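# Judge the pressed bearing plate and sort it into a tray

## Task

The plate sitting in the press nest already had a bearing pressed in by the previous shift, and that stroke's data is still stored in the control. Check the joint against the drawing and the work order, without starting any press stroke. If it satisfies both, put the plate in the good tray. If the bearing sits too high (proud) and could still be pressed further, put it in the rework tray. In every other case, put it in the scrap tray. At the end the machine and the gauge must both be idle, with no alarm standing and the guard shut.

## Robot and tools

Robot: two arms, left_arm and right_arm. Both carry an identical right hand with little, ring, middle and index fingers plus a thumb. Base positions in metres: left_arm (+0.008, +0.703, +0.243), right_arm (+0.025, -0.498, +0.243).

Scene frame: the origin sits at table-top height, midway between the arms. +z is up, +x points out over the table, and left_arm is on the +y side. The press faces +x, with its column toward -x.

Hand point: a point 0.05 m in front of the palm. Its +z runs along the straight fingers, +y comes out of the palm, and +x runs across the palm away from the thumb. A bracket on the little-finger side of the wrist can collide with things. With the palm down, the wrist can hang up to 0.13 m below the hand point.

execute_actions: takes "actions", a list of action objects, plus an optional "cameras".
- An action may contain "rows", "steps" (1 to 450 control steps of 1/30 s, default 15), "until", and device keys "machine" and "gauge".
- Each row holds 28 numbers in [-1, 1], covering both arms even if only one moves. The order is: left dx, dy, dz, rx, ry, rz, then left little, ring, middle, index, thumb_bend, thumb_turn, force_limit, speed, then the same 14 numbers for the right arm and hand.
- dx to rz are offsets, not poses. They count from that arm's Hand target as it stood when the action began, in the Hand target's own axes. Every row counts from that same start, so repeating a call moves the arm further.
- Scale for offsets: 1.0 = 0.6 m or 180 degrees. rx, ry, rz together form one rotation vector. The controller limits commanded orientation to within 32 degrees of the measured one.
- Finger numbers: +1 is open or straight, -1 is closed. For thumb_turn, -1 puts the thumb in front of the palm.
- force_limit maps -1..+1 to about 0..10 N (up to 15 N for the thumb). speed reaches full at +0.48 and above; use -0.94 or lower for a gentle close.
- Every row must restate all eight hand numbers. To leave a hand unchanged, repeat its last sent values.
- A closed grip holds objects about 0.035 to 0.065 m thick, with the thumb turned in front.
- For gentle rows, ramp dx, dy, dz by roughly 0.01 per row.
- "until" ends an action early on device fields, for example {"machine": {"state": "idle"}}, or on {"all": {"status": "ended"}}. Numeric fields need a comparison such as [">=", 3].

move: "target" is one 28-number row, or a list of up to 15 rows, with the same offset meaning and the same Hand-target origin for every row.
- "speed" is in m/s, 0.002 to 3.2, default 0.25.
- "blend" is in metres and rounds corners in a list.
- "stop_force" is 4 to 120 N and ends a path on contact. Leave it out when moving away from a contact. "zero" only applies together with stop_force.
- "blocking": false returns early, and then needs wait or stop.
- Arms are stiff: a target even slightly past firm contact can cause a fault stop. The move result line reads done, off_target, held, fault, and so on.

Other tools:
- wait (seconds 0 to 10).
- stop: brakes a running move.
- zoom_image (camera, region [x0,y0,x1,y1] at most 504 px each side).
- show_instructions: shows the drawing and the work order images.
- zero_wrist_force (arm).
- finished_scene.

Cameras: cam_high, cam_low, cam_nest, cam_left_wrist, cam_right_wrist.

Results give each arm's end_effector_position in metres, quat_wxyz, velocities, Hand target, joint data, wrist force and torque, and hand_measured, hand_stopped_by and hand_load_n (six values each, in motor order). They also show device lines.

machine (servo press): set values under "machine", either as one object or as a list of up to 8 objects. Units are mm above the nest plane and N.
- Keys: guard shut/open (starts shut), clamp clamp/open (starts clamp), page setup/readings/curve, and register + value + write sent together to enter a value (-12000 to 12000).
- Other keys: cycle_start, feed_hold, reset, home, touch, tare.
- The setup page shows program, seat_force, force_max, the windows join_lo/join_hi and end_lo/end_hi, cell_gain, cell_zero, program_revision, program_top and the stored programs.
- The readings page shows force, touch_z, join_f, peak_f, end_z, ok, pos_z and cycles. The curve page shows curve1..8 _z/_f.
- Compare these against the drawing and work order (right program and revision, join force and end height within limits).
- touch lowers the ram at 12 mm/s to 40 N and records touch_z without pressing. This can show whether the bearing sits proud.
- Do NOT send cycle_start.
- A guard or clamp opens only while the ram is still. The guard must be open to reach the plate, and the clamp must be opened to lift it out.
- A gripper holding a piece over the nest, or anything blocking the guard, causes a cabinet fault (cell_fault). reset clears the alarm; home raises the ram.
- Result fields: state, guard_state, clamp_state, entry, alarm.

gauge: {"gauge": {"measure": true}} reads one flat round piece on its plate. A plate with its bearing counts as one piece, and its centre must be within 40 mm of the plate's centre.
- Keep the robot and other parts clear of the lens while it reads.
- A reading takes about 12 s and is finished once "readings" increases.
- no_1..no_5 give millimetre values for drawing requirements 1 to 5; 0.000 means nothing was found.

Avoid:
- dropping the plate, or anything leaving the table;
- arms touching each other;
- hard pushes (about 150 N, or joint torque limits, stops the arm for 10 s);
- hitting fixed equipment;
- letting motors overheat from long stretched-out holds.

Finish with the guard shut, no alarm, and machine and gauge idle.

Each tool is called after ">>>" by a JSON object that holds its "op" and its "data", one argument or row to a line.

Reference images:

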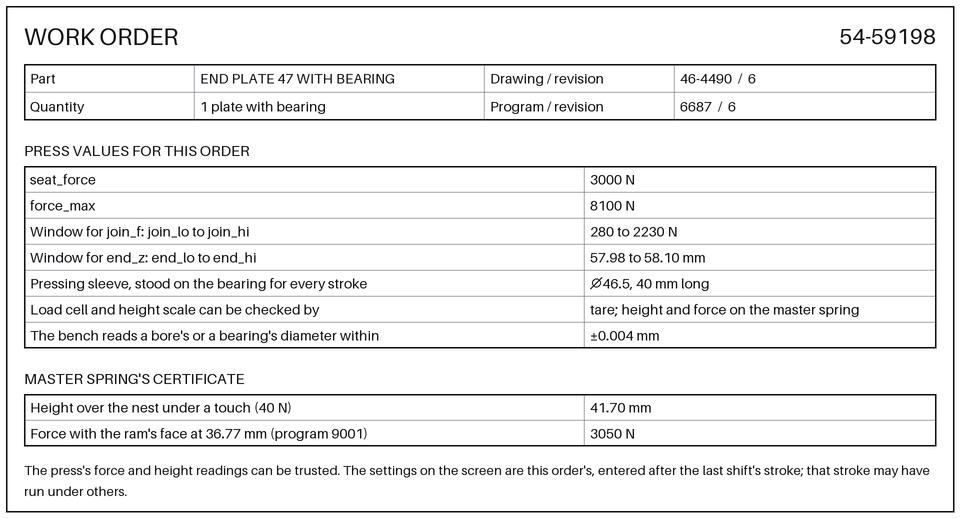

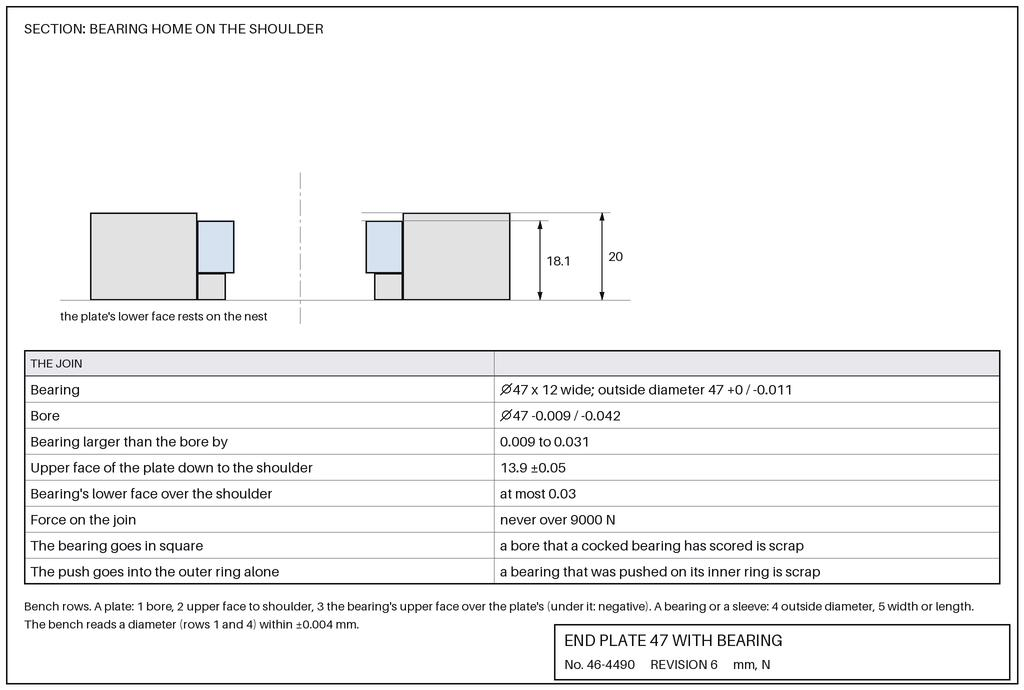

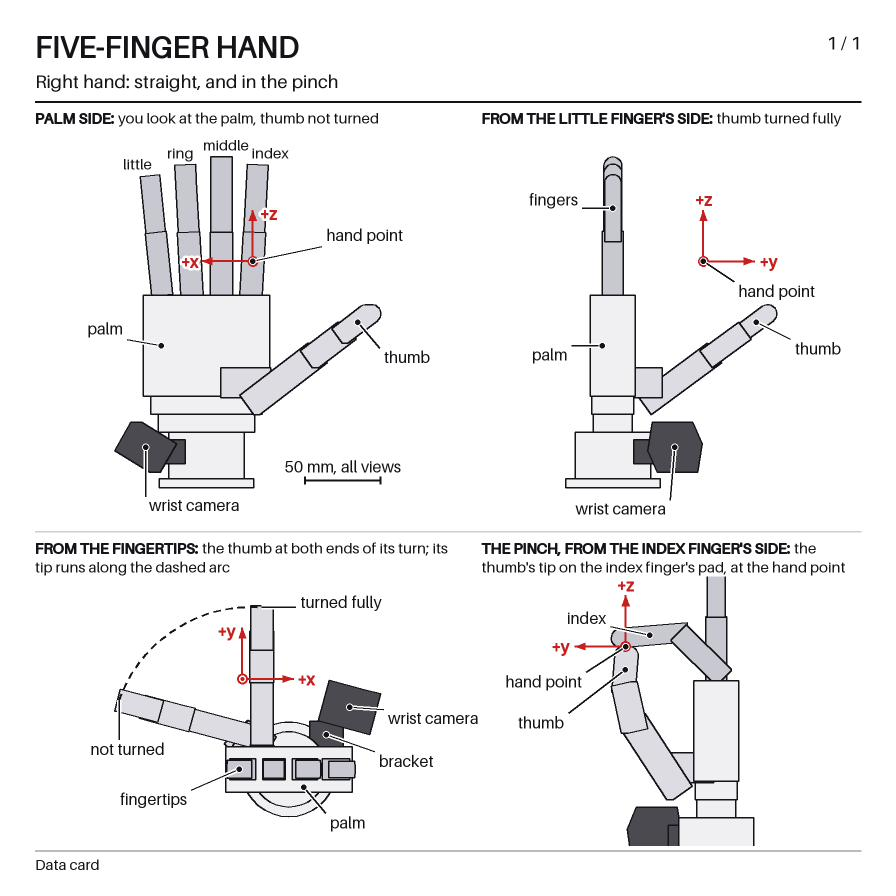

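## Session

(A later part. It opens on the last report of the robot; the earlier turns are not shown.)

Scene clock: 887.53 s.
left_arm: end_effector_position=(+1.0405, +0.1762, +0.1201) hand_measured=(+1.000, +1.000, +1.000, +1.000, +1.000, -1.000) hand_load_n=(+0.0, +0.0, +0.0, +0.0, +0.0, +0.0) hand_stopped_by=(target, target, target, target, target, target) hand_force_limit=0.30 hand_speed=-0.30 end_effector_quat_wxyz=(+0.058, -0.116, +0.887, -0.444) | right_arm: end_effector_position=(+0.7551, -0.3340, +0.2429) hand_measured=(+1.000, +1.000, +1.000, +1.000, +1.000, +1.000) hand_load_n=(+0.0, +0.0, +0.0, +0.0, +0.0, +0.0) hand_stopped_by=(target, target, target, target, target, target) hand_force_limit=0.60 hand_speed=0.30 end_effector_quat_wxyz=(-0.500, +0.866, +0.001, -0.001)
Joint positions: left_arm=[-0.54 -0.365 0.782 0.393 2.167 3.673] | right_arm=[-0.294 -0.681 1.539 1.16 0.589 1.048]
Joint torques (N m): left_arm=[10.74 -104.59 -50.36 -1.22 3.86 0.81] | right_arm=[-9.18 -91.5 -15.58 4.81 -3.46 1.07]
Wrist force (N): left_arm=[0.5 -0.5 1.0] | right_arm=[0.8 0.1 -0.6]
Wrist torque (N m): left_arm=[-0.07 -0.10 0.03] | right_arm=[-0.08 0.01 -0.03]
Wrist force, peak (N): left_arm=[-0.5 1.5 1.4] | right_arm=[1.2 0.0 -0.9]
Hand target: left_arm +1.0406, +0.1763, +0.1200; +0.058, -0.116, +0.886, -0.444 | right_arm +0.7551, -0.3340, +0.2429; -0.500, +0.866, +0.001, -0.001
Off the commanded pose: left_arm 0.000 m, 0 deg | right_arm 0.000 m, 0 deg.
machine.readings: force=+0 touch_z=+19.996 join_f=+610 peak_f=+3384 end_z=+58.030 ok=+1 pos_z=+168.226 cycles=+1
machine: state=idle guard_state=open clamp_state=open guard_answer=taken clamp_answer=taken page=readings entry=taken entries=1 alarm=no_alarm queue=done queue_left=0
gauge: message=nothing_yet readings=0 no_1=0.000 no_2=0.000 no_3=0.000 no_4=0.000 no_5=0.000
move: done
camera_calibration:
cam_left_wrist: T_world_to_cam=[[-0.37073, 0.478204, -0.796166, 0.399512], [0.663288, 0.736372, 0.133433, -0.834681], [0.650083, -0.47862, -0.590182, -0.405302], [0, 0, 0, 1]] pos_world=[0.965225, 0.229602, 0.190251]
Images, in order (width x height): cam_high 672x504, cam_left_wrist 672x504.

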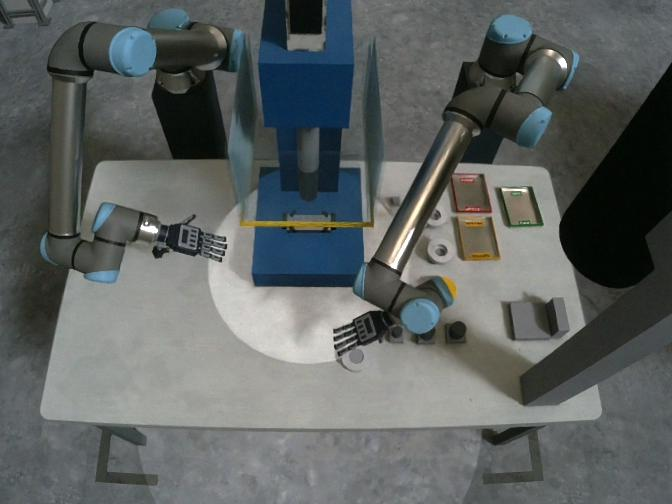

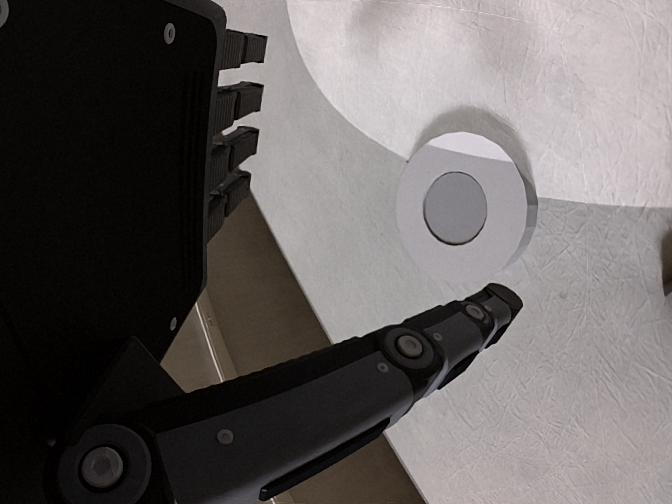

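>>> {"op": "move", "data": {
  "target": [
    [0,0.1,0.075,0,0,0,1,1,1,1,1,-1,0.3,-0.3,0,0,0,0,0,0,1,1,1,1,1,1,0.6,0.3],
    [0,0.1273,0.0955,0,0,0,1,1,1,1,1,-1,0.3,-0.3,0,0,0,0,0,0,1,1,1,1,1,1,0.6,0.3]
  ],
  "speed": [0.1,0.02],
  "blend": [0.005,0],
  "cameras": ["cam_left_wrist","cam_low"]
}}

Scene clock: 899.60 s.
left_arm: end_effector_position=(+1.0406, +0.1761, +0.0243) hand_measured=(+1.000, +1.000, +1.000, +1.000, +1.000, -1.000) hand_load_n=(+0.0, +0.0, +0.0, +0.0, +0.0, +0.0) hand_stopped_by=(target, target, target, target, target, target) hand_force_limit=0.30 hand_speed=-0.30 end_effector_quat_wxyz=(+0.058, -0.116, +0.886, -0.444) | right_arm: end_effector_position=(+0.7551, -0.3340, +0.2429) hand_measured=(+1.000, +1.000, +1.000, +1.000, +1.000, +1.000) hand_load_n=(+0.0, +0.0, +0.0, -0.5, +0.0, +0.0) hand_stopped_by=(target, target, target, target, target, target) hand_force_limit=0.60 hand_speed=0.30 end_effector_quat_wxyz=(-0.500, +0.866, +0.001, -0.001)
Joint positions: left_arm=[-0.54 -0.267 0.758 0.318 2.167 3.673] | right_arm=[-0.294 -0.681 1.539 1.16 0.589 1.048]
Joint torques (N m): left_arm=[-19.64 -136.27 -45.57 -0.33 -1.9 -3.7] | right_arm=[-6.78 -91.07 -17.73 5.48 -3.62 1.21]
Wrist force (N): left_arm=[0.3 -0.4 1.0] | right_arm=[0.9 0.1 -0.8]
Wrist torque (N m): left_arm=[-0.06 -0.08 0.00] | right_arm=[-0.07 0.02 -0.02]
Wrist force, peak (N): left_arm=[0.7 -0.7 1.6] | right_arm=[1.3 0.1 -0.7]
Hand target: left_arm +1.0406, +0.1761, +0.0245; +0.058, -0.116, +0.886, -0.444 | right_arm +0.7551, -0.3340, +0.2429; -0.500, +0.866, +0.001, -0.001
Off the commanded pose: left_arm 0.000 m, 0 deg | right_arm 0.000 m, 0 deg.
machine.readings: force=+0 touch_z=+19.996 join_f=+610 peak_f=+3384 end_z=+58.030 ok=+1 pos_z=+168.226 cycles=+1
machine: state=idle guard_state=open clamp_state=open guard_answer=taken clamp_answer=taken page=readings entry=taken entries=1 alarm=no_alarm queue=done queue_left=0
gauge: message=nothing_yet readings=0 no_1=0.000 no_2=0.000 no_3=0.000 no_4=0.000 no_5=0.000
move: done
camera_calibration:
cam_left_wrist: T_world_to_cam=[[-0.370627, 0.478121, -0.796264, 0.323205], [0.663282, 0.736378, 0.133432, -0.82196], [0.650148, -0.478694, -0.59005, -0.461965], [0, 0, 0, 1]] pos_world=[0.965325, 0.229602, 0.0944506]
Images, in order (width x height): cam_low 672x504, cam_left_wrist 672x504.

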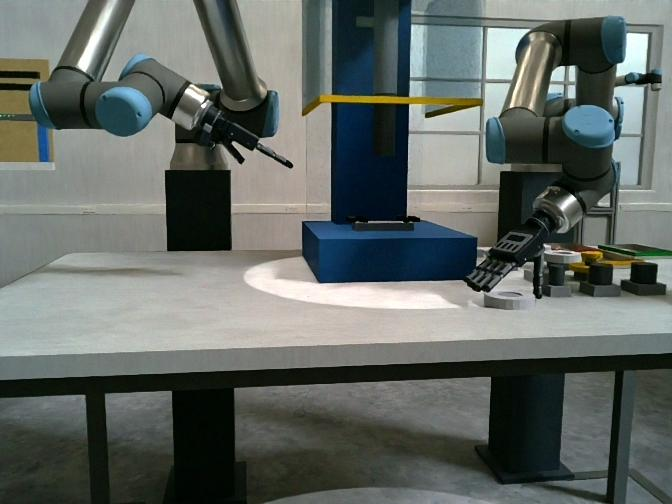

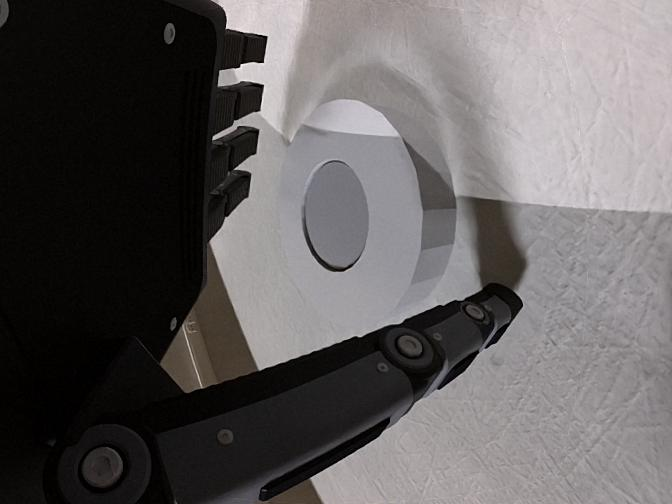

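>>> {"op": "move", "data": {
  "target": [0,-0.012,0.016,0,0,0,1,1,1,1,1,-1,0.3,-0.3,0,0,0,0,0,0,1,1,1,1,1,1,0.6,0.3],
  "speed": 0.03
}}

>>> {"op": "execute_actions", "data": {
  "actions": [
    {"rows":[[0,0,0,0,0,0,1,1,0.7,0.7,1,-1,-0.5,-0.5,0,0,0,0,0,0,1,1,1,1,1,1,0.6,0.3]],"steps":40},
    {"rows":[[0,0,0,0,0,0,1,1,0.3,0.3,1,-1,0.1,-0.86,0,0,0,0,0,0,1,1,1,1,1,1,0.6,0.3]],"steps":130},
    {"rows":[[0,0,0,0,0,0,1,1,0.2,0.2,1,-1,0.35,-0.86,0,0,0,0,0,0,1,1,1,1,1,1,0.6,0.3]],"steps":60}
  ],
  "cameras": ["cam_left_wrist"]
}}

Scene clock: 908.27 s.
left_arm: end_effector_position=(+1.0437, +0.1643, +0.0245) hand_measured=(+1.000, +1.000, +1.000, +1.000, +1.000, -1.000) hand_load_n=(+0.0, +0.0, +0.0, +0.0, +0.0, +0.0) hand_stopped_by=(target, target, target, target, target, target) hand_force_limit=0.30 hand_speed=-0.30 end_effector_quat_wxyz=(+0.058, -0.116, +0.887, -0.444) | right_arm: end_effector_position=(+0.7551, -0.3340, +0.2429) hand_measured=(+1.000, +1.000, +1.000, +1.000, +1.000, +1.000) hand_load_n=(+0.0, +0.0, -0.5, +0.0, +0.0, +0.0) hand_stopped_by=(target, target, target, target, target, target) hand_force_limit=0.60 hand_speed=0.30 end_effector_quat_wxyz=(-0.500, +0.866, +0.001, -0.001)
Joint positions: left_arm=[-0.548 -0.252 0.726 0.331 2.161 3.666] | right_arm=[-0.294 -0.681 1.539 1.16 0.589 1.048]
Joint torques (N m): left_arm=[5.4 -140.33 -25.01 1.1 0.67 0.09] | right_arm=[-9.67 -90.65 -17.15 5.01 -3.21 1.84]
Wrist force (N): left_arm=[0.2 -0.3 1.3] | right_arm=[0.7 -0.1 -0.7]
Wrist torque (N m): left_arm=[-0.06 -0.08 0.01] | right_arm=[-0.10 0.04 -0.04]
Wrist force, peak (N): left_arm=[0.2 -0.8 1.7] | right_arm=[1.4 0.0 -0.7]
Hand target: left_arm +1.0437, +0.1645, +0.0245; +0.058, -0.116, +0.886, -0.444 | right_arm +0.7551, -0.3340, +0.2429; -0.500, +0.866, +0.001, -0.001
Off the commanded pose: left_arm 0.000 m, 0 deg | right_arm 0.000 m, 0 deg.
machine.readings: force=+0 touch_z=+19.996 join_f=+610 peak_f=+3384 end_z=+58.030 ok=+1 pos_z=+168.226 cycles=+1
machine: state=idle guard_state=open clamp_state=open guard_answer=taken clamp_answer=taken page=readings entry=taken entries=1 alarm=no_alarm queue=done queue_left=0
gauge: message=nothing_yet readings=0 no_1=0.000 no_2=0.000 no_3=0.000 no_4=0.000 no_5=0.000
move: done

Scene clock: 916.13 s.
left_arm: end_effector_position=(+1.0437, +0.1645, +0.0245) hand_measured=(+1.000, +1.000, +0.498, +0.508, +1.000, -1.000) hand_load_n=(+0.0, +0.0, +9.5, +7.0, +2.0, +0.5) hand_stopped_by=(target, target, force, force, target, target) hand_force_limit=0.35 hand_speed=-0.86 end_effector_quat_wxyz=(+0.058, -0.116, +0.886, -0.444) | right_arm: end_effector_position=(+0.7551, -0.3340, +0.2429) hand_measured=(+1.000, +1.000, +1.000, +1.000, +1.000, +1.000) hand_load_n=(+0.0, +0.0, +0.0, +0.0, +0.0, -0.5) hand_stopped_by=(target, target, target, target, target, target) hand_force_limit=0.60 hand_speed=0.30 end_effector_quat_wxyz=(-0.500, +0.866, +0.001, -0.001)
Joint positions: left_arm=[-0.548 -0.253 0.726 0.331 2.161 3.666] | right_arm=[-0.294 -0.681 1.539 1.16 0.589 1.048]
Joint torques (N m): left_arm=[6.57 -101.73 -26.82 5.91 -3 -1.82] | right_arm=[-8.71 -89.62 -17.47 4.91 -3.85 1.76]
Wrist force (N): left_arm=[0.8 -7.1 -0.5] | right_arm=[0.9 -0.2 -0.5]
Wrist torque (N m): left_arm=[0.46 -0.05 -0.07] | right_arm=[-0.12 -0.01 -0.03]
Wrist force, peak (N): left_arm=[0.5 -9.7 0.8] | right_arm=[1.0 0.2 -1.1]
Hand target: left_arm +1.0437, +0.1645, +0.0245; +0.058, -0.116, +0.886, -0.444 | right_arm +0.7551, -0.3340, +0.2429; -0.500, +0.866, +0.001, -0.001
Off the commanded pose: left_arm 0.000 m, 0 deg | right_arm 0.000 m, 0 deg.
machine.readings: force=+0 touch_z=+19.996 join_f=+610 peak_f=+3384 end_z=+58.030 ok=+1 pos_z=+168.226 cycles=+1
machine: state=idle guard_state=open clamp_state=open guard_answer=taken clamp_answer=taken page=readings entry=taken entries=1 alarm=no_alarm queue=done queue_left=0
gauge: message=nothing_yet readings=0 no_1=0.000 no_2=0.000 no_3=0.000 no_4=0.000 no_5=0.000
camera_calibration:
cam_left_wrist: T_world_to_cam=[[-0.37057, 0.478183, -0.796253, 0.329991], [0.663314, 0.736337, 0.1335, -0.815529], [0.650148, -0.478694, -0.59005, -0.469415], [0, 0, 0, 1]] pos_world=[0.968426, 0.218002, 0.0946507]
Images, in order (width x height): cam_left_wrist 672x504.

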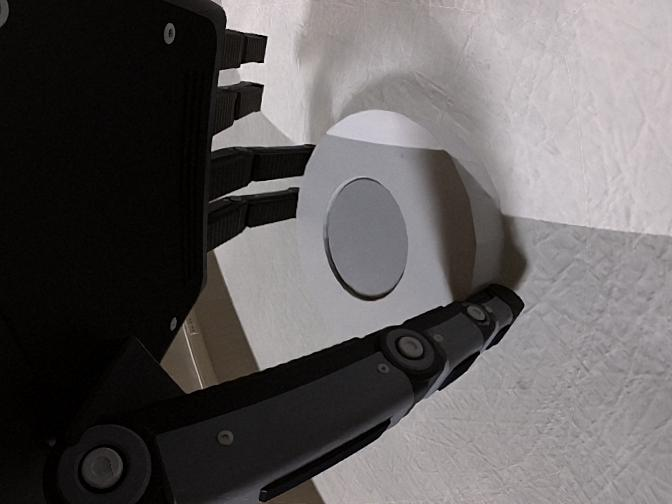

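>>> {"op": "move", "data": {
  "target": [0,-0.0333,-0.025,0,0,0,1,1,0.2,0.2,1,-1,0.35,-0.86,0,0,0,0,0,0,1,1,1,1,1,1,0.6,0.3],
  "speed": 0.02,
  "cameras": ["cam_left_wrist","cam_low"]
}}

Scene clock: 921.63 s.
left_arm: end_effector_position=(+1.0437, +0.1646, +0.0497) hand_measured=(+1.000, +1.000, +0.498, +0.508, +1.000, -1.000) hand_load_n=(+0.0, -0.5, +0.5, +0.0, +0.0, +0.0) hand_stopped_by=(target, target, force, force, target, target) hand_force_limit=0.35 hand_speed=-0.86 end_effector_quat_wxyz=(+0.058, -0.116, +0.886, -0.444) | right_arm: end_effector_position=(+0.7551, -0.3340, +0.2429) hand_measured=(+1.000, +1.000, +1.000, +1.000, +1.000, +1.000) hand_load_n=(+0.0, +0.0, +0.0, +0.0, +0.0, +0.0) hand_stopped_by=(target, target, target, target, target, target) hand_force_limit=0.60 hand_speed=0.30 end_effector_quat_wxyz=(-0.500, +0.866, +0.001, -0.001)
Joint positions: left_arm=[-0.548 -0.28 0.737 0.349 2.161 3.666] | right_arm=[-0.294 -0.681 1.539 1.16 0.589 1.048]
Joint torques (N m): left_arm=[12.84 -113.39 -26.98 3.12 4.2 0.66] | right_arm=[-8.33 -88.61 -17.15 4.84 -3.87 1.49]
Wrist force (N): left_arm=[0.6 -0.3 1.1] | right_arm=[0.8 -0.2 -0.6]
Wrist torque (N m): left_arm=[-0.06 -0.12 0.02] | right_arm=[-0.13 0.01 -0.03]
Wrist force, peak (N): left_arm=[0.5 -8.7 -1.0] | right_arm=[1.3 0.0 -0.6]
Hand target: left_arm +1.0437, +0.1646, +0.0495; +0.058, -0.116, +0.886, -0.444 | right_arm +0.7551, -0.3340, +0.2429; -0.500, +0.866, +0.001, -0.001
Off the commanded pose: left_arm 0.000 m, 0 deg | right_arm 0.000 m, 0 deg.
machine.readings: force=+0 touch_z=+19.996 join_f=+610 peak_f=+3384 end_z=+58.030 ok=+1 pos_z=+168.226 cycles=+1
machine: state=idle guard_state=open clamp_state=open guard_answer=taken clamp_answer=taken page=readings entry=taken entries=1 alarm=no_alarm queue=done queue_left=0
gauge: message=nothing_yet readings=0 no_1=0.000 no_2=0.000 no_3=0.000 no_4=0.000 no_5=0.000
move: done
camera_calibration:
cam_left_wrist: T_world_to_cam=[[-0.370575, 0.478082, -0.796311, 0.35009], [0.663274, 0.736384, 0.13344, -0.818857], [0.650186, -0.478723, -0.589985, -0.454584], [0, 0, 0, 1]] pos_world=[0.968426, 0.218002, 0.119851]
Images, in order (width x height): cam_low 672x504, cam_left_wrist 672x504.

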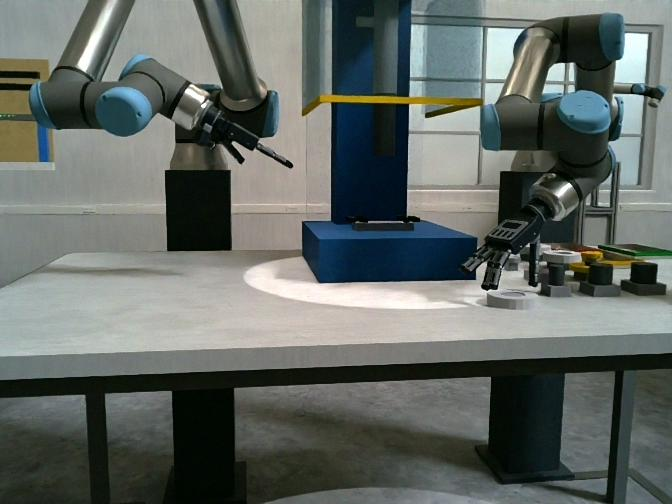

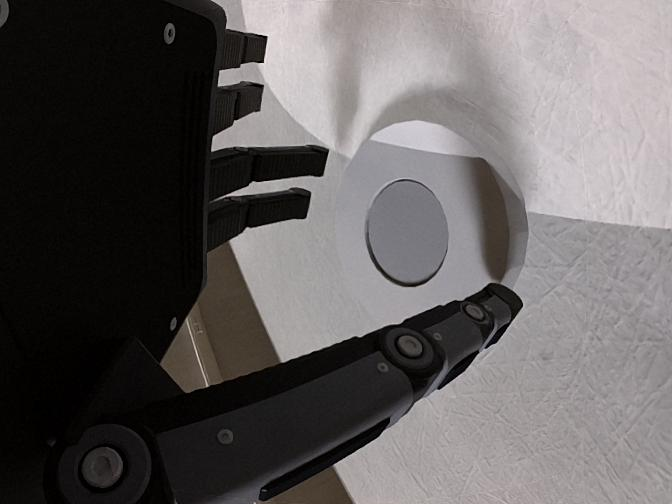

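>>> {"op": "execute_actions", "data": {
  "actions": [
    {"rows":[[0,0,0,0,0,0,1,1,0.85,0.85,1,-1,0.35,0,0,0,0,0,0,0,1,1,1,1,1,1,0.6,0.3]],"steps":20}
  ]
}}

>>> {"op": "move", "data": {
  "target": [0,0.0307,0.0188,0,0,0,1,1,0.85,0.85,1,-1,0.35,0,0,0,0,0,0,0,1,1,1,1,1,1,0.6,0.3],
  "speed": 0.03
}}

>>> {"op": "execute_actions", "data": {
  "actions": [
    {"rows":[[0,0,0,0,0,0,1,1,0.3,0.3,1,-1,0.1,-0.84,0,0,0,0,0,0,1,1,1,1,1,1,0.6,0.3]],"steps":120},
    {"rows":[[0,0,0,0,0,0,1,1,0.2,0.2,1,-1,0.4,-0.86,0,0,0,0,0,0,1,1,1,1,1,1,0.6,0.3]],"steps":80}
  ],
  "cameras": ["cam_left_wrist"]
}}

Scene clock: 965.63 s.
left_arm: end_effector_position=(+1.0437, +0.1646, +0.0495) hand_measured=(+1.000, +1.000, +0.850, +0.850, +1.000, -1.000) hand_load_n=(+0.0, +0.0, +0.0, +0.0, +0.0, +0.0) hand_stopped_by=(target, target, target, target, target, target) hand_force_limit=0.35 hand_speed=0.00 end_effector_quat_wxyz=(+0.058, -0.116, +0.886, -0.444) | right_arm: end_effector_position=(+0.7551, -0.3340, +0.2429) hand_measured=(+1.000, +1.000, +1.000, +1.000, +1.000, +1.000) hand_load_n=(+0.0, +0.0, -0.5, +0.0, +0.0, +0.0) hand_stopped_by=(target, target, target, target, target, target) hand_force_limit=0.60 hand_speed=0.30 end_effector_quat_wxyz=(-0.500, +0.866, +0.001, -0.001)
Joint positions: left_arm=[-0.548 -0.28 0.737 0.348 2.161 3.666] | right_arm=[-0.294 -0.681 1.539 1.16 0.589 1.048]
Joint torques (N m): left_arm=[9.93 -109.79 -46.99 0.62 3.43 3.38] | right_arm=[-7.08 -85.18 -17.59 5.01 -3.18 2.17]
Wrist force (N): left_arm=[0.4 -0.6 1.2] | right_arm=[0.8 -0.1 -0.7]
Wrist torque (N m): left_arm=[-0.09 -0.09 0.00] | right_arm=[-0.10 0.01 -0.03]
Wrist force, peak (N): left_arm=[0.7 -0.6 1.5] | right_arm=[1.5 0.0 -0.7]
Hand target: left_arm +1.0437, +0.1646, +0.0495; +0.058, -0.116, +0.886, -0.444 | right_arm +0.7551, -0.3340, +0.2429; -0.500, +0.866, +0.001, -0.001
Off the commanded pose: left_arm 0.000 m, 0 deg | right_arm 0.000 m, 0 deg.
machine.readings: force=+0 touch_z=+19.996 join_f=+610 peak_f=+3384 end_z=+58.030 ok=+1 pos_z=+168.226 cycles=+1
machine: state=idle guard_state=open clamp_state=open guard_answer=taken clamp_answer=taken page=readings entry=taken entries=1 alarm=no_alarm queue=done queue_left=0
gauge: message=nothing_yet readings=0 no_1=0.000 no_2=0.000 no_3=0.000 no_4=0.000 no_5=0.000

Scene clock: 966.60 s.
left_arm: end_effector_position=(+1.0432, +0.1665, +0.0278) hand_measured=(+1.000, +1.000, +0.850, +0.850, +1.000, -1.000) hand_load_n=(+0.0, +0.0, +0.0, +0.0, +0.0, +0.0) hand_stopped_by=(target, target, target, target, target, target) hand_force_limit=0.35 hand_speed=0.00 end_effector_quat_wxyz=(+0.058, -0.116, +0.886, -0.444) | right_arm: end_effector_position=(+0.7551, -0.3340, +0.2429) hand_measured=(+1.000, +1.000, +1.000, +1.000, +1.000, +1.000) hand_load_n=(+0.0, +0.0, -0.5, +0.0, +0.0, +0.0) hand_stopped_by=(target, target, target, target, target, target) hand_force_limit=0.60 hand_speed=0.30 end_effector_quat_wxyz=(-0.500, +0.866, +0.001, -0.001)
Joint positions: left_arm=[-0.547 -0.259 0.733 0.331 2.162 3.667] | right_arm=[-0.294 -0.681 1.539 1.16 0.589 1.048]
Joint torques (N m): left_arm=[11.36 -140.7 -46.34 2.23 4.22 3.26] | right_arm=[-9.31 -88.42 -17.18 4.87 -3.33 1.98]
Wrist force (N): left_arm=[0.2 -0.3 1.3] | right_arm=[1.1 -0.1 -0.4]
Wrist torque (N m): left_arm=[-0.06 -0.07 -0.12] | right_arm=[-0.11 -0.03 -0.02]
Wrist force, peak (N): left_arm=[0.6 -0.6 1.7] | right_arm=[1.3 0.1 -0.7]
Hand target: left_arm +1.0432, +0.1665, +0.0280; +0.058, -0.116, +0.886, -0.444 | right_arm +0.7551, -0.3340, +0.2429; -0.500, +0.866, +0.001, -0.001
Off the commanded pose: left_arm 0.000 m, 0 deg | right_arm 0.000 m, 0 deg.
machine.readings: force=+0 touch_z=+19.996 join_f=+610 peak_f=+3384 end_z=+58.030 ok=+1 pos_z=+168.226 cycles=+1
machine: state=idle guard_state=open clamp_state=open guard_answer=taken clamp_answer=taken page=readings entry=taken entries=1 alarm=no_alarm queue=done queue_left=0
gauge: message=nothing_yet readings=0 no_1=0.000 no_2=0.000 no_3=0.000 no_4=0.000 no_5=0.000
move: done

Scene clock: 973.47 s.
left_arm: end_effector_position=(+1.0432, +0.1665, +0.0280) hand_measured=(+1.000, +1.000, +0.488, +0.488, +1.000, -1.000) hand_load_n=(+0.0, +0.0, +8.0, +11.0, +2.5, +0.0) hand_stopped_by=(target, target, force, force, target, target) hand_force_limit=0.40 hand_speed=-0.86 end_effector_quat_wxyz=(+0.058, -0.116, +0.886, -0.444) | right_arm: end_effector_position=(+0.7551, -0.3340, +0.2429) hand_measured=(+1.000, +1.000, +1.000, +1.000, +1.000, +1.000) hand_load_n=(+0.0, -0.5, +0.0, +0.0, +0.0, +0.0) hand_stopped_by=(target, target, target, target, target, target) hand_force_limit=0.60 hand_speed=0.30 end_effector_quat_wxyz=(-0.500, +0.866, +0.001, -0.001)
Joint positions: left_arm=[-0.547 -0.259 0.733 0.331 2.162 3.667] | right_arm=[-0.294 -0.681 1.539 1.16 0.589 1.048]
Joint torques (N m): left_arm=[-10.99 -102.69 -21.18 2.72 -2.42 -2.91] | right_arm=[-9.67 -86.6 -17.78 5.31 -3.65 2.33]
Wrist force (N): left_arm=[1.0 -8.8 -0.8] | right_arm=[0.7 -0.1 -0.8]
Wrist torque (N m): left_arm=[0.44 -0.11 -0.16] | right_arm=[-0.10 0.04 -0.04]
Wrist force, peak (N): left_arm=[1.0 -9.7 -0.2] | right_arm=[1.5 -0.4 -0.7]
Hand target: left_arm +1.0432, +0.1665, +0.0280; +0.058, -0.116, +0.886, -0.444 | right_arm +0.7551, -0.3340, +0.2429; -0.500, +0.866, +0.001, -0.001
Off the commanded pose: left_arm 0.000 m, 0 deg | right_arm 0.000 m, 0 deg.
machine.readings: force=+0 touch_z=+19.996 join_f=+610 peak_f=+3384 end_z=+58.030 ok=+1 pos_z=+168.226 cycles=+1
machine: state=idle guard_state=open clamp_state=open guard_answer=taken clamp_answer=taken page=readings entry=taken entries=1 alarm=no_alarm queue=done queue_left=0
gauge: message=nothing_yet readings=0 no_1=0.000 no_2=0.000 no_3=0.000 no_4=0.000 no_5=0.000
camera_calibration:
cam_left_wrist: T_world_to_cam=[[-0.37057, 0.478183, -0.796253, 0.331599], [0.663314, 0.736337, 0.1335, -0.817071], [0.650148, -0.478694, -0.59005, -0.466003], [0, 0, 0, 1]] pos_world=[0.967826, 0.220002, 0.0981507]
Images, in order (width x height): cam_left_wrist 672x504.

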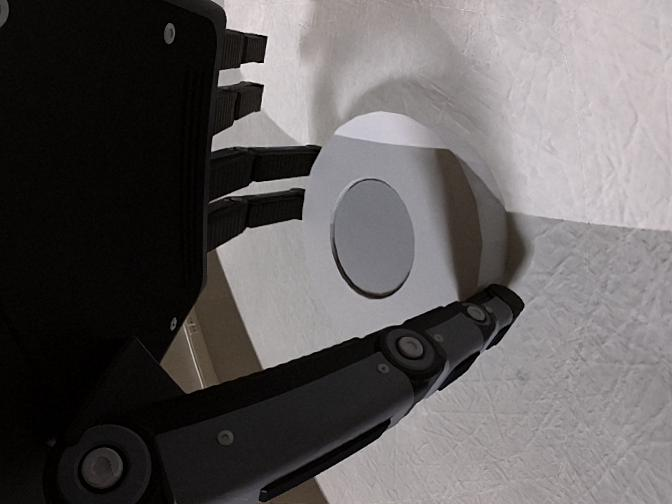

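>>> {"op": "execute_actions", "data": {
  "actions": [
    {"rows":[[0,0,0,-0.00133,0,0,1,1,0.2,0.2,1,-1,0.4,-0.8,0,0,0,0,0,0,1,1,1,1,1,1,0.6,0.3]],"steps":1},
    {"rows":[[0,-0.00133,-0.001,0,0,0,1,1,0.18,0.18,1,-1,0.5,-0.8,0,0,0,0,0,0,1,1,1,1,1,1,0.6,0.3]],"steps":25},
    {"rows":[[0,-0.00133,-0.001,0,0,0,1,1,0.17,0.17,1,-1,0.5,-0.8,0,0,0,0,0,0,1,1,1,1,1,1,0.6,0.3]],"steps":25},
    {"rows":[[0,-0.00133,-0.001,0,0,0,1,1,0.16,0.16,1,-1,0.5,-0.8,0,0,0,0,0,0,1,1,1,1,1,1,0.6,0.3]],"steps":25},
    {"rows":[[0,0,0,0,0,0,1,1,0.15,0.15,1,-1,0.5,-0.8,0,0,0,0,0,0,1,1,1,1,1,1,0.6,0.3]],"steps":25}
  ],
  "cameras": ["cam_left_wrist"]
}}

Scene clock: 1006.70 s.
left_arm: end_effector_position=(+1.0432, +0.1665, +0.0310) hand_measured=(+1.000, +1.000, +0.474, +0.474, +1.000, -1.000) hand_load_n=(+0.0, -0.5, +9.5, +13.5, +4.0, +0.5) hand_stopped_by=(target, target, force, force, target, target) hand_force_limit=0.50 hand_speed=-0.80 end_effector_quat_wxyz=(+0.058, -0.117, +0.887, -0.442) | right_arm: end_effector_position=(+0.7551, -0.3340, +0.2429) hand_measured=(+1.000, +1.000, +1.000, +1.000, +1.000, +1.000) hand_load_n=(+0.0, +0.0, +0.0, +0.0, +0.0, -0.5) hand_stopped_by=(target, target, target, target, target, target) hand_force_limit=0.60 hand_speed=0.30 end_effector_quat_wxyz=(-0.500, +0.866, +0.001, -0.001)
Joint positions: left_arm=[-0.547 -0.261 0.731 0.34 2.16 3.669] | right_arm=[-0.294 -0.681 1.539 1.16 0.589 1.048]
Joint torques (N m): left_arm=[4.85 -146.64 -44.43 -2 1.76 -2.68] | right_arm=[-7.42 -85.03 -16.86 5.04 -4.04 2.08]
Wrist force (N): left_arm=[0.6 2.7 3.2] | right_arm=[1.1 0.0 -0.5]
Wrist torque (N m): left_arm=[-0.04 -0.13 -0.09] | right_arm=[-0.10 -0.03 -0.01]
Wrist force, peak (N): left_arm=[1.1 -9.2 0.3] | right_arm=[1.3 -0.2 -1.0]
Hand target: left_arm +1.0432, +0.1665, +0.0310; +0.058, -0.117, +0.887, -0.442 | right_arm +0.7551, -0.3340, +0.2429; -0.500, +0.866, +0.001, -0.001
Off the commanded pose: left_arm 0.000 m, 0 deg | right_arm 0.000 m, 0 deg.
machine.readings: force=+0 touch_z=+19.996 join_f=+610 peak_f=+3384 end_z=+58.030 ok=+1 pos_z=+168.226 cycles=+1
machine: state=idle guard_state=open clamp_state=open guard_answer=taken clamp_answer=taken page=readings entry=taken entries=1 alarm=no_alarm queue=done queue_left=0
gauge: message=nothing_yet readings=0 no_1=0.000 no_2=0.000 no_3=0.000 no_4=0.000 no_5=0.000
camera_calibration:
cam_left_wrist: T_world_to_cam=[[-0.371415, 0.481401, -0.793916, 0.334201], [0.663481, 0.735774, 0.135752, -0.817613], [0.649495, -0.476328, -0.592679, -0.463939], [0, 0, 0, 1]] pos_world=[0.967924, 0.219706, 0.101353]
Images, in order (width x height): cam_left_wrist 672x504.

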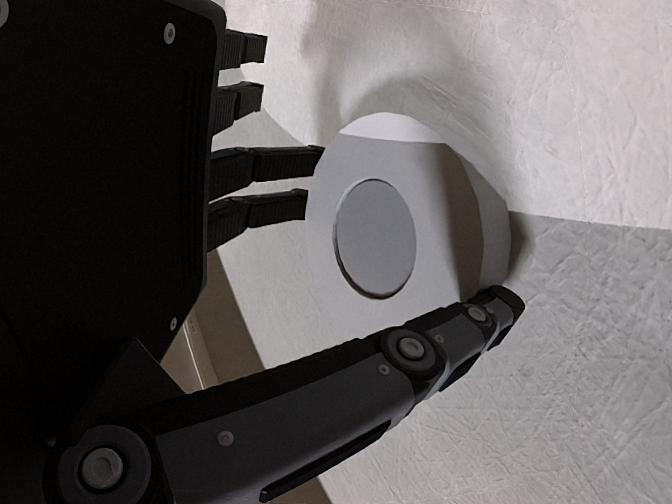

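>>> {"op": "move", "data": {
  "target": [0,-0.0267,-0.02,0,0,0,1,1,0.15,0.15,1,-1,0.5,-0.8,0,0,0,0,0,0,1,1,1,1,1,1,0.6,0.3],
  "speed": 0.02,
  "cameras": ["cam_left_wrist","cam_low"]
}}

Scene clock: 1013.60 s.
left_arm: end_effector_position=(+1.0432, +0.1665, +0.0512) hand_measured=(+1.000, +1.000, +0.474, +0.474, +1.000, -1.000) hand_load_n=(+0.0, +0.0, +9.5, +13.5, +4.5, +0.5) hand_stopped_by=(target, target, force, force, target, target) hand_force_limit=0.50 hand_speed=-0.80 end_effector_quat_wxyz=(+0.058, -0.117, +0.887, -0.442) | right_arm: end_effector_position=(+0.7551, -0.3340, +0.2429) hand_measured=(+1.000, +1.000, +1.000, +1.000, +1.000, +1.000) hand_load_n=(+0.0, +0.0, +0.0, -0.5, +0.0, -0.5) hand_stopped_by=(target, target, target, target, target, target) hand_force_limit=0.60 hand_speed=0.30 end_effector_quat_wxyz=(-0.500, +0.866, +0.001, -0.001)
Joint positions: left_arm=[-0.547 -0.283 0.738 0.354 2.16 3.669] | right_arm=[-0.294 -0.681 1.539 1.16 0.589 1.048]
Joint torques (N m): left_arm=[-8.9 -117.95 -28.64 3.1 -1.38 -3.07] | right_arm=[-7.77 -89.33 -17.8 5.19 -3.73 1.67]
Wrist force (N): left_arm=[0.3 2.2 3.6] | right_arm=[0.9 0.0 -0.4]
Wrist torque (N m): left_arm=[-0.15 -0.10 -0.12] | right_arm=[-0.10 -0.01 -0.02]
Wrist force, peak (N): left_arm=[0.4 3.0 3.8] | right_arm=[1.2 0.1 -0.8]
Hand target: left_arm +1.0432, +0.1664, +0.0510; +0.058, -0.117, +0.887, -0.442 | right_arm +0.7551, -0.3340, +0.2429; -0.500, +0.866, +0.001, -0.001
Off the commanded pose: left_arm 0.000 m, 0 deg | right_arm 0.000 m, 0 deg.
machine.readings: force=+0 touch_z=+19.996 join_f=+610 peak_f=+3384 end_z=+58.030 ok=+1 pos_z=+168.226 cycles=+1
machine: state=idle guard_state=open clamp_state=open guard_answer=taken clamp_answer=taken page=readings entry=taken entries=1 alarm=no_alarm queue=done queue_left=0
gauge: message=nothing_yet readings=0 no_1=0.000 no_2=0.000 no_3=0.000 no_4=0.000 no_5=0.000
move: done
camera_calibration:
cam_left_wrist: T_world_to_cam=[[-0.371391, 0.481384, -0.793938, 0.350386], [0.663438, 0.735806, 0.135791, -0.820331], [0.649553, -0.476297, -0.59264, -0.452088], [0, 0, 0, 1]] pos_world=[0.968024, 0.219606, 0.121653]
Images, in order (width x height): cam_low 672x504, cam_left_wrist 672x504.

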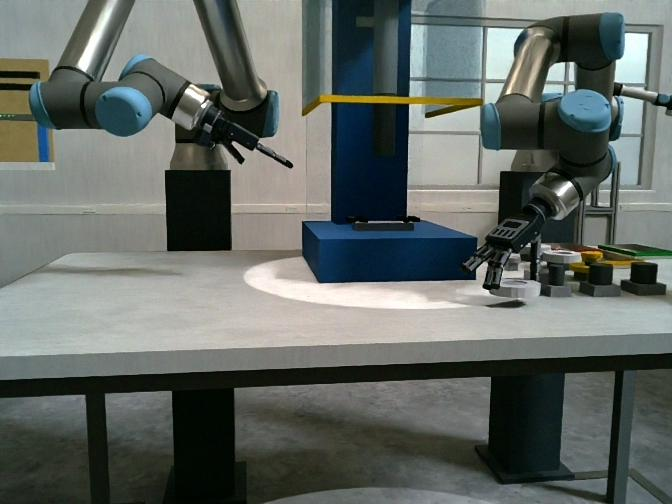

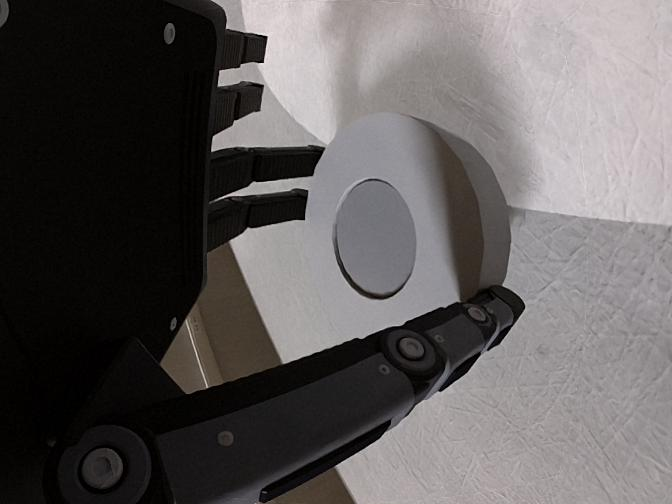

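>>> {"op": "move", "data": {
  "target": [
    [0,-0.1987,-0.149,0,0,0,1,1,0.15,0.15,1,-1,0.5,-0.8,0,0,0,0,0,0,1,1,1,1,1,1,0.6,0.3],
    [0.2578,0.3953,-0.9410,0,-0.3333,-0.25,1,1,0.15,0.15,1,-1,0.5,-0.8,0,0,0,0,0,0,1,1,1,1,1,1,0.6,0.3]
  ],
  "speed": [0.12,0.18],
  "blend": [0.03,0],
  "cameras": ["cam_left_wrist","cam_high"]
}}

Scene clock: 1043.63 s.
left_arm: end_effector_position=(+0.7407, +0.7001, +0.2018) hand_measured=(+1.000, +1.000, +0.474, +0.474, +1.000, -1.000) hand_load_n=(+0.0, +0.0, +9.0, +13.5, +4.5, +1.0) hand_stopped_by=(target, target, force, force, target, target) hand_force_limit=0.50 hand_speed=-0.80 end_effector_quat_wxyz=(-0.317, +0.632, -0.633, +0.315) end_effector_velocity=(+0.001, -0.003, -0.001) end_effector_angular_velocity=(+0.000, +0.000, -0.007) | right_arm: end_effector_position=(+0.7551, -0.3340, +0.2429) hand_measured=(+1.000, +1.000, +1.000, +1.000, +1.000, +1.000) hand_load_n=(+0.0, +0.0, +0.0, +0.0, +0.0, +0.0) hand_stopped_by=(target, target, target, target, target, target) hand_force_limit=0.60 hand_speed=0.30 end_effector_quat_wxyz=(-0.500, +0.866, +0.001, -0.001)
Joint positions: left_arm=[-0.386 -1.106 2.064 -0.278 1.269 2.909] | right_arm=[-0.294 -0.681 1.539 1.16 0.589 1.048]
Joint velocities: left_arm=[-0.001 0.002 -0.003 0 0.005 0.004] | right_arm=[within noise]
Joint torques (N m): left_arm=[-19.91 -50.36 -37.51 2.59 2.04 3.67] | right_arm=[-3.62 -86.43 -18.09 4.81 -3.86 2.09]
Wrist force (N): left_arm=[0.5 3.3 3.3] | right_arm=[0.9 -0.2 -0.7]
Wrist torque (N m): left_arm=[0.07 -0.16 -0.06] | right_arm=[-0.11 0.00 -0.03]
Wrist force, peak (N): left_arm=[0.7 4.5 5.0] | right_arm=[1.3 -0.1 -0.8]
Hand target: left_arm +0.7407, +0.7000, +0.2017; -0.316, +0.632, -0.633, +0.315 | right_arm +0.7551, -0.3340, +0.2429; -0.500, +0.866, +0.001, -0.001
Off the commanded pose: left_arm 0.000 m, 0 deg | right_arm 0.000 m, 0 deg.
machine.readings: force=+0 touch_z=+19.996 join_f=+610 peak_f=+3384 end_z=+58.030 ok=+1 pos_z=+168.226 cycles=+1
machine: state=idle guard_state=open clamp_state=open guard_answer=taken clamp_answer=taken page=readings entry=taken entries=1 alarm=no_alarm queue=done queue_left=0
gauge: message=nothing_yet readings=0 no_1=0.000 no_2=0.000 no_3=0.000 no_4=0.000 no_5=0.000
move: done
camera_calibration:
cam_left_wrist: T_world_to_cam=[[-0.559627, -0.232075, -0.795587, 0.739935], [-0.539374, 0.83084, 0.137045, -0.208596], [0.629201, 0.505813, -0.590135, -0.585148], [0, 0, 0, 1]] pos_world=[0.669752, 0.641006, 0.271953]
Images, in order (width x height): cam_high 672x504, cam_left_wrist 672x504.

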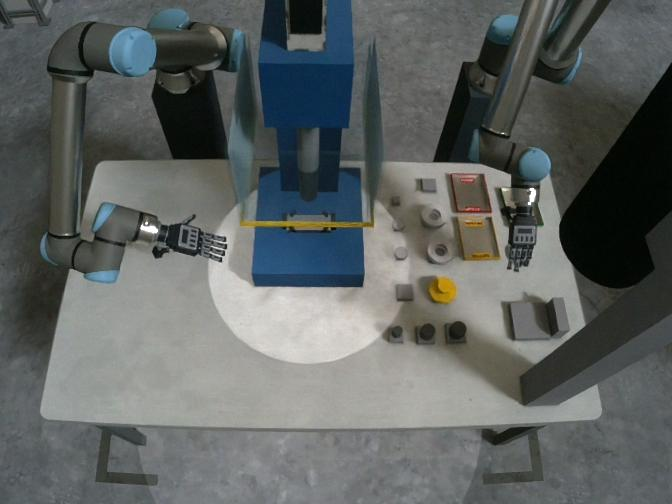

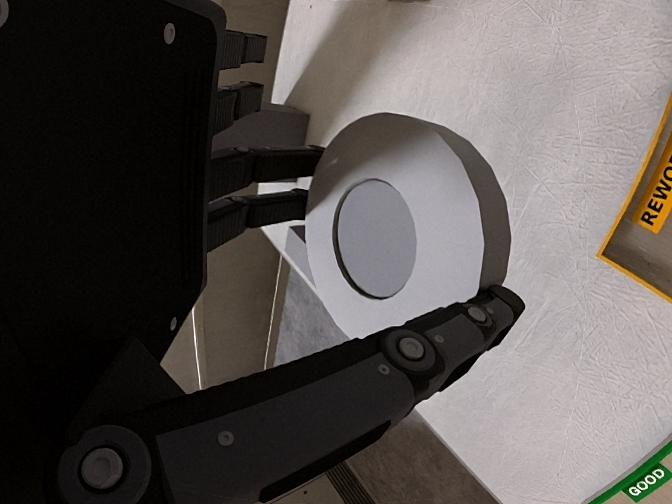

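>>> {"op": "zoom_image", "data": {
  "camera": "cam_high",
  "region": [490, 230, 600, 360]
}}

>>> {"op": "zoom_image", "data": {
  "camera": "cam_left_wrist",
  "region": [200, 60, 400, 330]
}}

Scaled by 3.877 from the camera's 672x504 image, which has a finer 960x720 frame.

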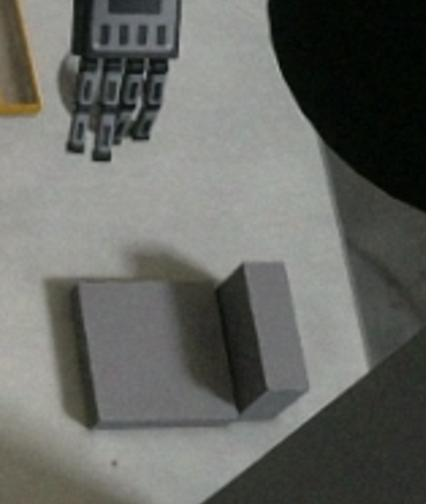

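Scaled by 1.867 from the camera's 672x504 image, which has a finer 960x720 frame.

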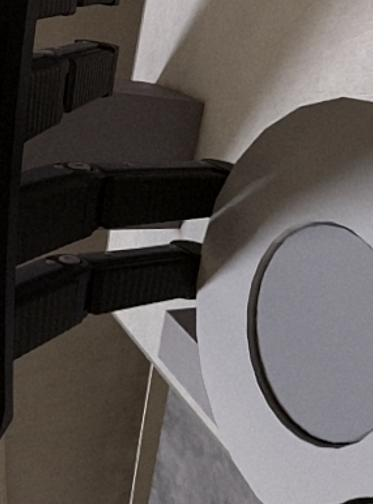

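>>> {"op": "move", "data": {
  "target": [
    [-0.109,0.113,0.104,0,0,0,1,1,0.15,0.15,1,-1,0.5,-0.8,0,0,0,0,0,0,1,1,1,1,1,1,0.6,0.3],
    [-0.109,-0.0573,0.3312,0,0,0,1,1,0.15,0.15,1,-1,0.5,-0.8,0,0,0,0,0,0,1,1,1,1,1,1,0.6,0.3],
    [-0.109,0.0027,0.3762,0,0,0,1,1,0.15,0.15,1,-1,0.5,-0.8,0,0,0,0,0,0,1,1,1,1,1,1,0.6,0.3]
  ],
  "speed": [0.12,0.12,0.06],
  "blend": [0.01,0.01,0],
  "cameras": ["cam_left_wrist","cam_high"]
}}

Scene clock: 1072.00 s.
left_arm: end_effector_position=(+0.9203, +0.7656, +0.0649) hand_measured=(+1.000, +1.000, +0.474, +0.474, +1.000, -1.000) hand_load_n=(+0.0, +0.0, +9.0, +13.0, +4.0, +1.0) hand_stopped_by=(target, target, force, force, target, target) hand_force_limit=0.50 hand_speed=-0.80 end_effector_quat_wxyz=(-0.317, +0.632, -0.633, +0.315) | right_arm: end_effector_position=(+0.7551, -0.3340, +0.2429) hand_measured=(+1.000, +1.000, +1.000, +1.000, +1.000, +1.000) hand_load_n=(+0.0, +0.0, +0.0, +0.0, +0.0, +0.0) hand_stopped_by=(target, target, target, target, target, target) hand_force_limit=0.60 hand_speed=0.30 end_effector_quat_wxyz=(-0.500, +0.866, +0.001, -0.001)
Joint positions: left_arm=[-0.203 -0.734 1.684 -0.297 1.414 3.025] | right_arm=[-0.294 -0.681 1.539 1.16 0.589 1.048]
Joint torques (N m): left_arm=[-11.98 -113.64 -34.46 3.84 -2.5 -1.91] | right_arm=[-7.8 -85 -17.86 5.29 -3.84 1.97]
Wrist force (N): left_arm=[0.4 3.0 3.2] | right_arm=[1.4 -0.2 -0.5]
Wrist torque (N m): left_arm=[0.04 -0.15 -0.07] | right_arm=[-0.13 -0.07 0.00]
Wrist force, peak (N): left_arm=[-0.3 4.5 3.3] | right_arm=[1.3 -0.1 -0.7]
Hand target: left_arm +0.9202, +0.7656, +0.0649; -0.316, +0.632, -0.633, +0.315 | right_arm +0.7551, -0.3340, +0.2429; -0.500, +0.866, +0.001, -0.001
Off the commanded pose: left_arm 0.000 m, 0 deg | right_arm 0.000 m, 0 deg.
machine.readings: force=+0 touch_z=+19.996 join_f=+610 peak_f=+3384 end_z=+58.030 ok=+1 pos_z=+168.226 cycles=+1
machine: state=idle guard_state=open clamp_state=open guard_answer=taken clamp_answer=taken page=readings entry=taken entries=1 alarm=no_alarm queue=done queue_left=0
gauge: message=nothing_yet readings=0 no_1=0.000 no_2=0.000 no_3=0.000 no_4=0.000 no_5=0.000
move: done
camera_calibration:
cam_left_wrist: T_world_to_cam=[[-0.559671, -0.231839, -0.795625, 0.746526], [-0.539176, 0.830952, 0.137143, -0.14763], [0.629331, 0.505737, -0.590062, -0.812199], [0, 0, 0, 1]] pos_world=[0.849352, 0.706506, 0.134953]
Images, in order (width x height): cam_high 672x504, cam_left_wrist 672x504.

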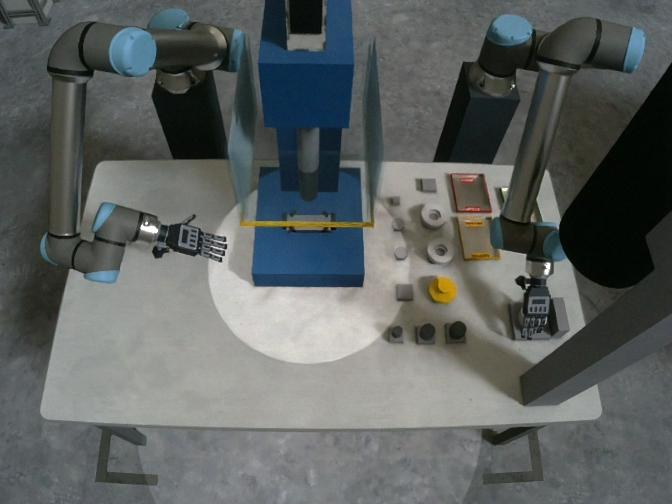

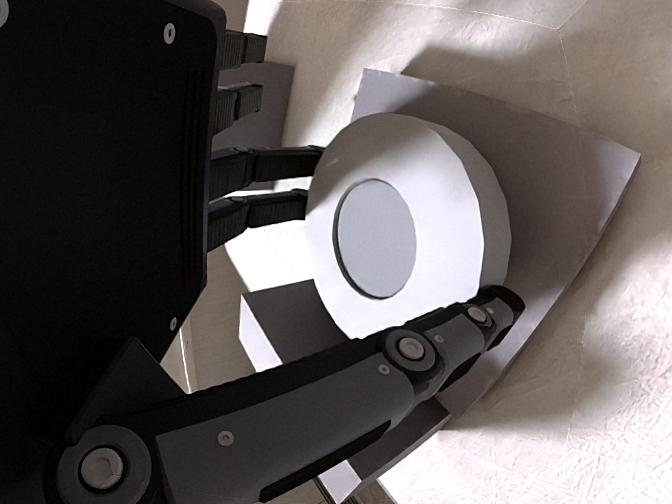

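>>> {"op": "move", "data": {
  "target": [0,0.04,0.03,0,0,0,1,1,0.15,0.15,1,-1,0.5,-0.8,0,0,0,0,0,0,1,1,1,1,1,1,0.6,0.3],
  "speed": 0.01,
  "stop_force": 4,
  "cameras": ["cam_left_wrist"]
}}

Scene clock: 1084.53 s.
left_arm: end_effector_position=(+0.9203, +0.7656, +0.0546) hand_measured=(+1.000, +1.000, +0.474, +0.474, +1.000, -1.000) hand_load_n=(+0.0, +0.0, +9.5, +13.5, +4.0, +1.0) hand_stopped_by=(target, target, force, force, target, target) hand_force_limit=0.50 hand_speed=-0.80 end_effector_quat_wxyz=(-0.316, +0.632, -0.633, +0.315) | right_arm: end_effector_position=(+0.7551, -0.3340, +0.2429) hand_measured=(+1.000, +1.000, +1.000, +1.000, +1.000, +1.000) hand_load_n=(+0.0, +0.0, +0.0, +0.0, +0.0, -0.5) hand_stopped_by=(target, target, target, target, target, target) hand_force_limit=0.60 hand_speed=0.30 end_effector_quat_wxyz=(-0.500, +0.866, +0.001, -0.001)
Joint positions: left_arm=[-0.203 -0.72 1.683 -0.309 1.414 3.025] | right_arm=[-0.294 -0.681 1.539 1.16 0.589 1.048]
Joint torques (N m): left_arm=[-4.18 -111.74 -14.06 3.51 -0.33 -1.33] | right_arm=[-4.6 -86.5 -17.53 4.78 -3.07 2.14]
Wrist force (N): left_arm=[0.3 3.1 3.3] | right_arm=[0.8 -0.1 -0.5]
Wrist torque (N m): left_arm=[0.03 -0.14 -0.08] | right_arm=[-0.12 0.02 -0.03]
Wrist force, peak (N): left_arm=[-1.1 -2.9 -6.8] | right_arm=[1.3 -0.3 -0.6]
Hand target: left_arm +0.9202, +0.7656, +0.0546; -0.316, +0.632, -0.633, +0.315 (not the last commanded pose) | right_arm +0.7551, -0.3340, +0.2429; -0.500, +0.866, +0.001, -0.001
Off the commanded pose: left_arm 0.020 m, 0 deg | right_arm 0.000 m, 0 deg.
machine.readings: force=+0 touch_z=+19.996 join_f=+610 peak_f=+3384 end_z=+58.030 ok=+1 pos_z=+168.226 cycles=+1
machine: state=idle guard_state=open clamp_state=open guard_answer=taken clamp_answer=taken page=readings entry=taken entries=1 alarm=no_alarm queue=done queue_left=0
gauge: message=nothing_yet readings=0 no_1=0.000 no_2=0.000 no_3=0.000 no_4=0.000 no_5=0.000
move: contact (left_arm)
camera_calibration:
cam_left_wrist: T_world_to_cam=[[-0.559785, -0.231829, -0.795548, 0.73849], [-0.539209, 0.830908, 0.13728, -0.146189], [0.629201, 0.505814, -0.590134, -0.818153], [0, 0, 0, 1]] pos_world=[0.849352, 0.706506, 0.124753]
Images, in order (width x height): cam_left_wrist 672x504.

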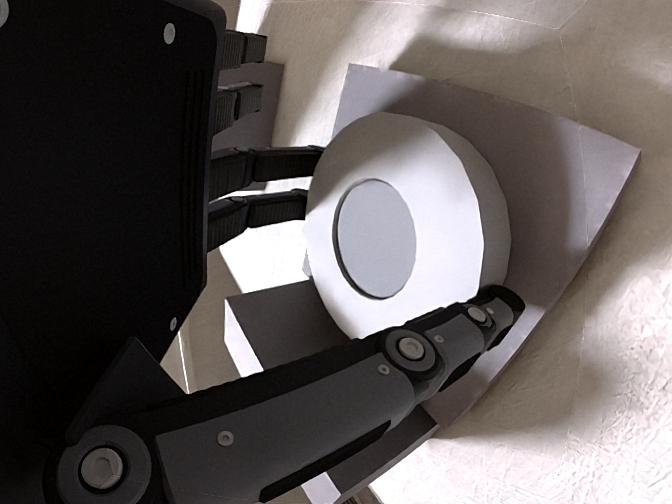

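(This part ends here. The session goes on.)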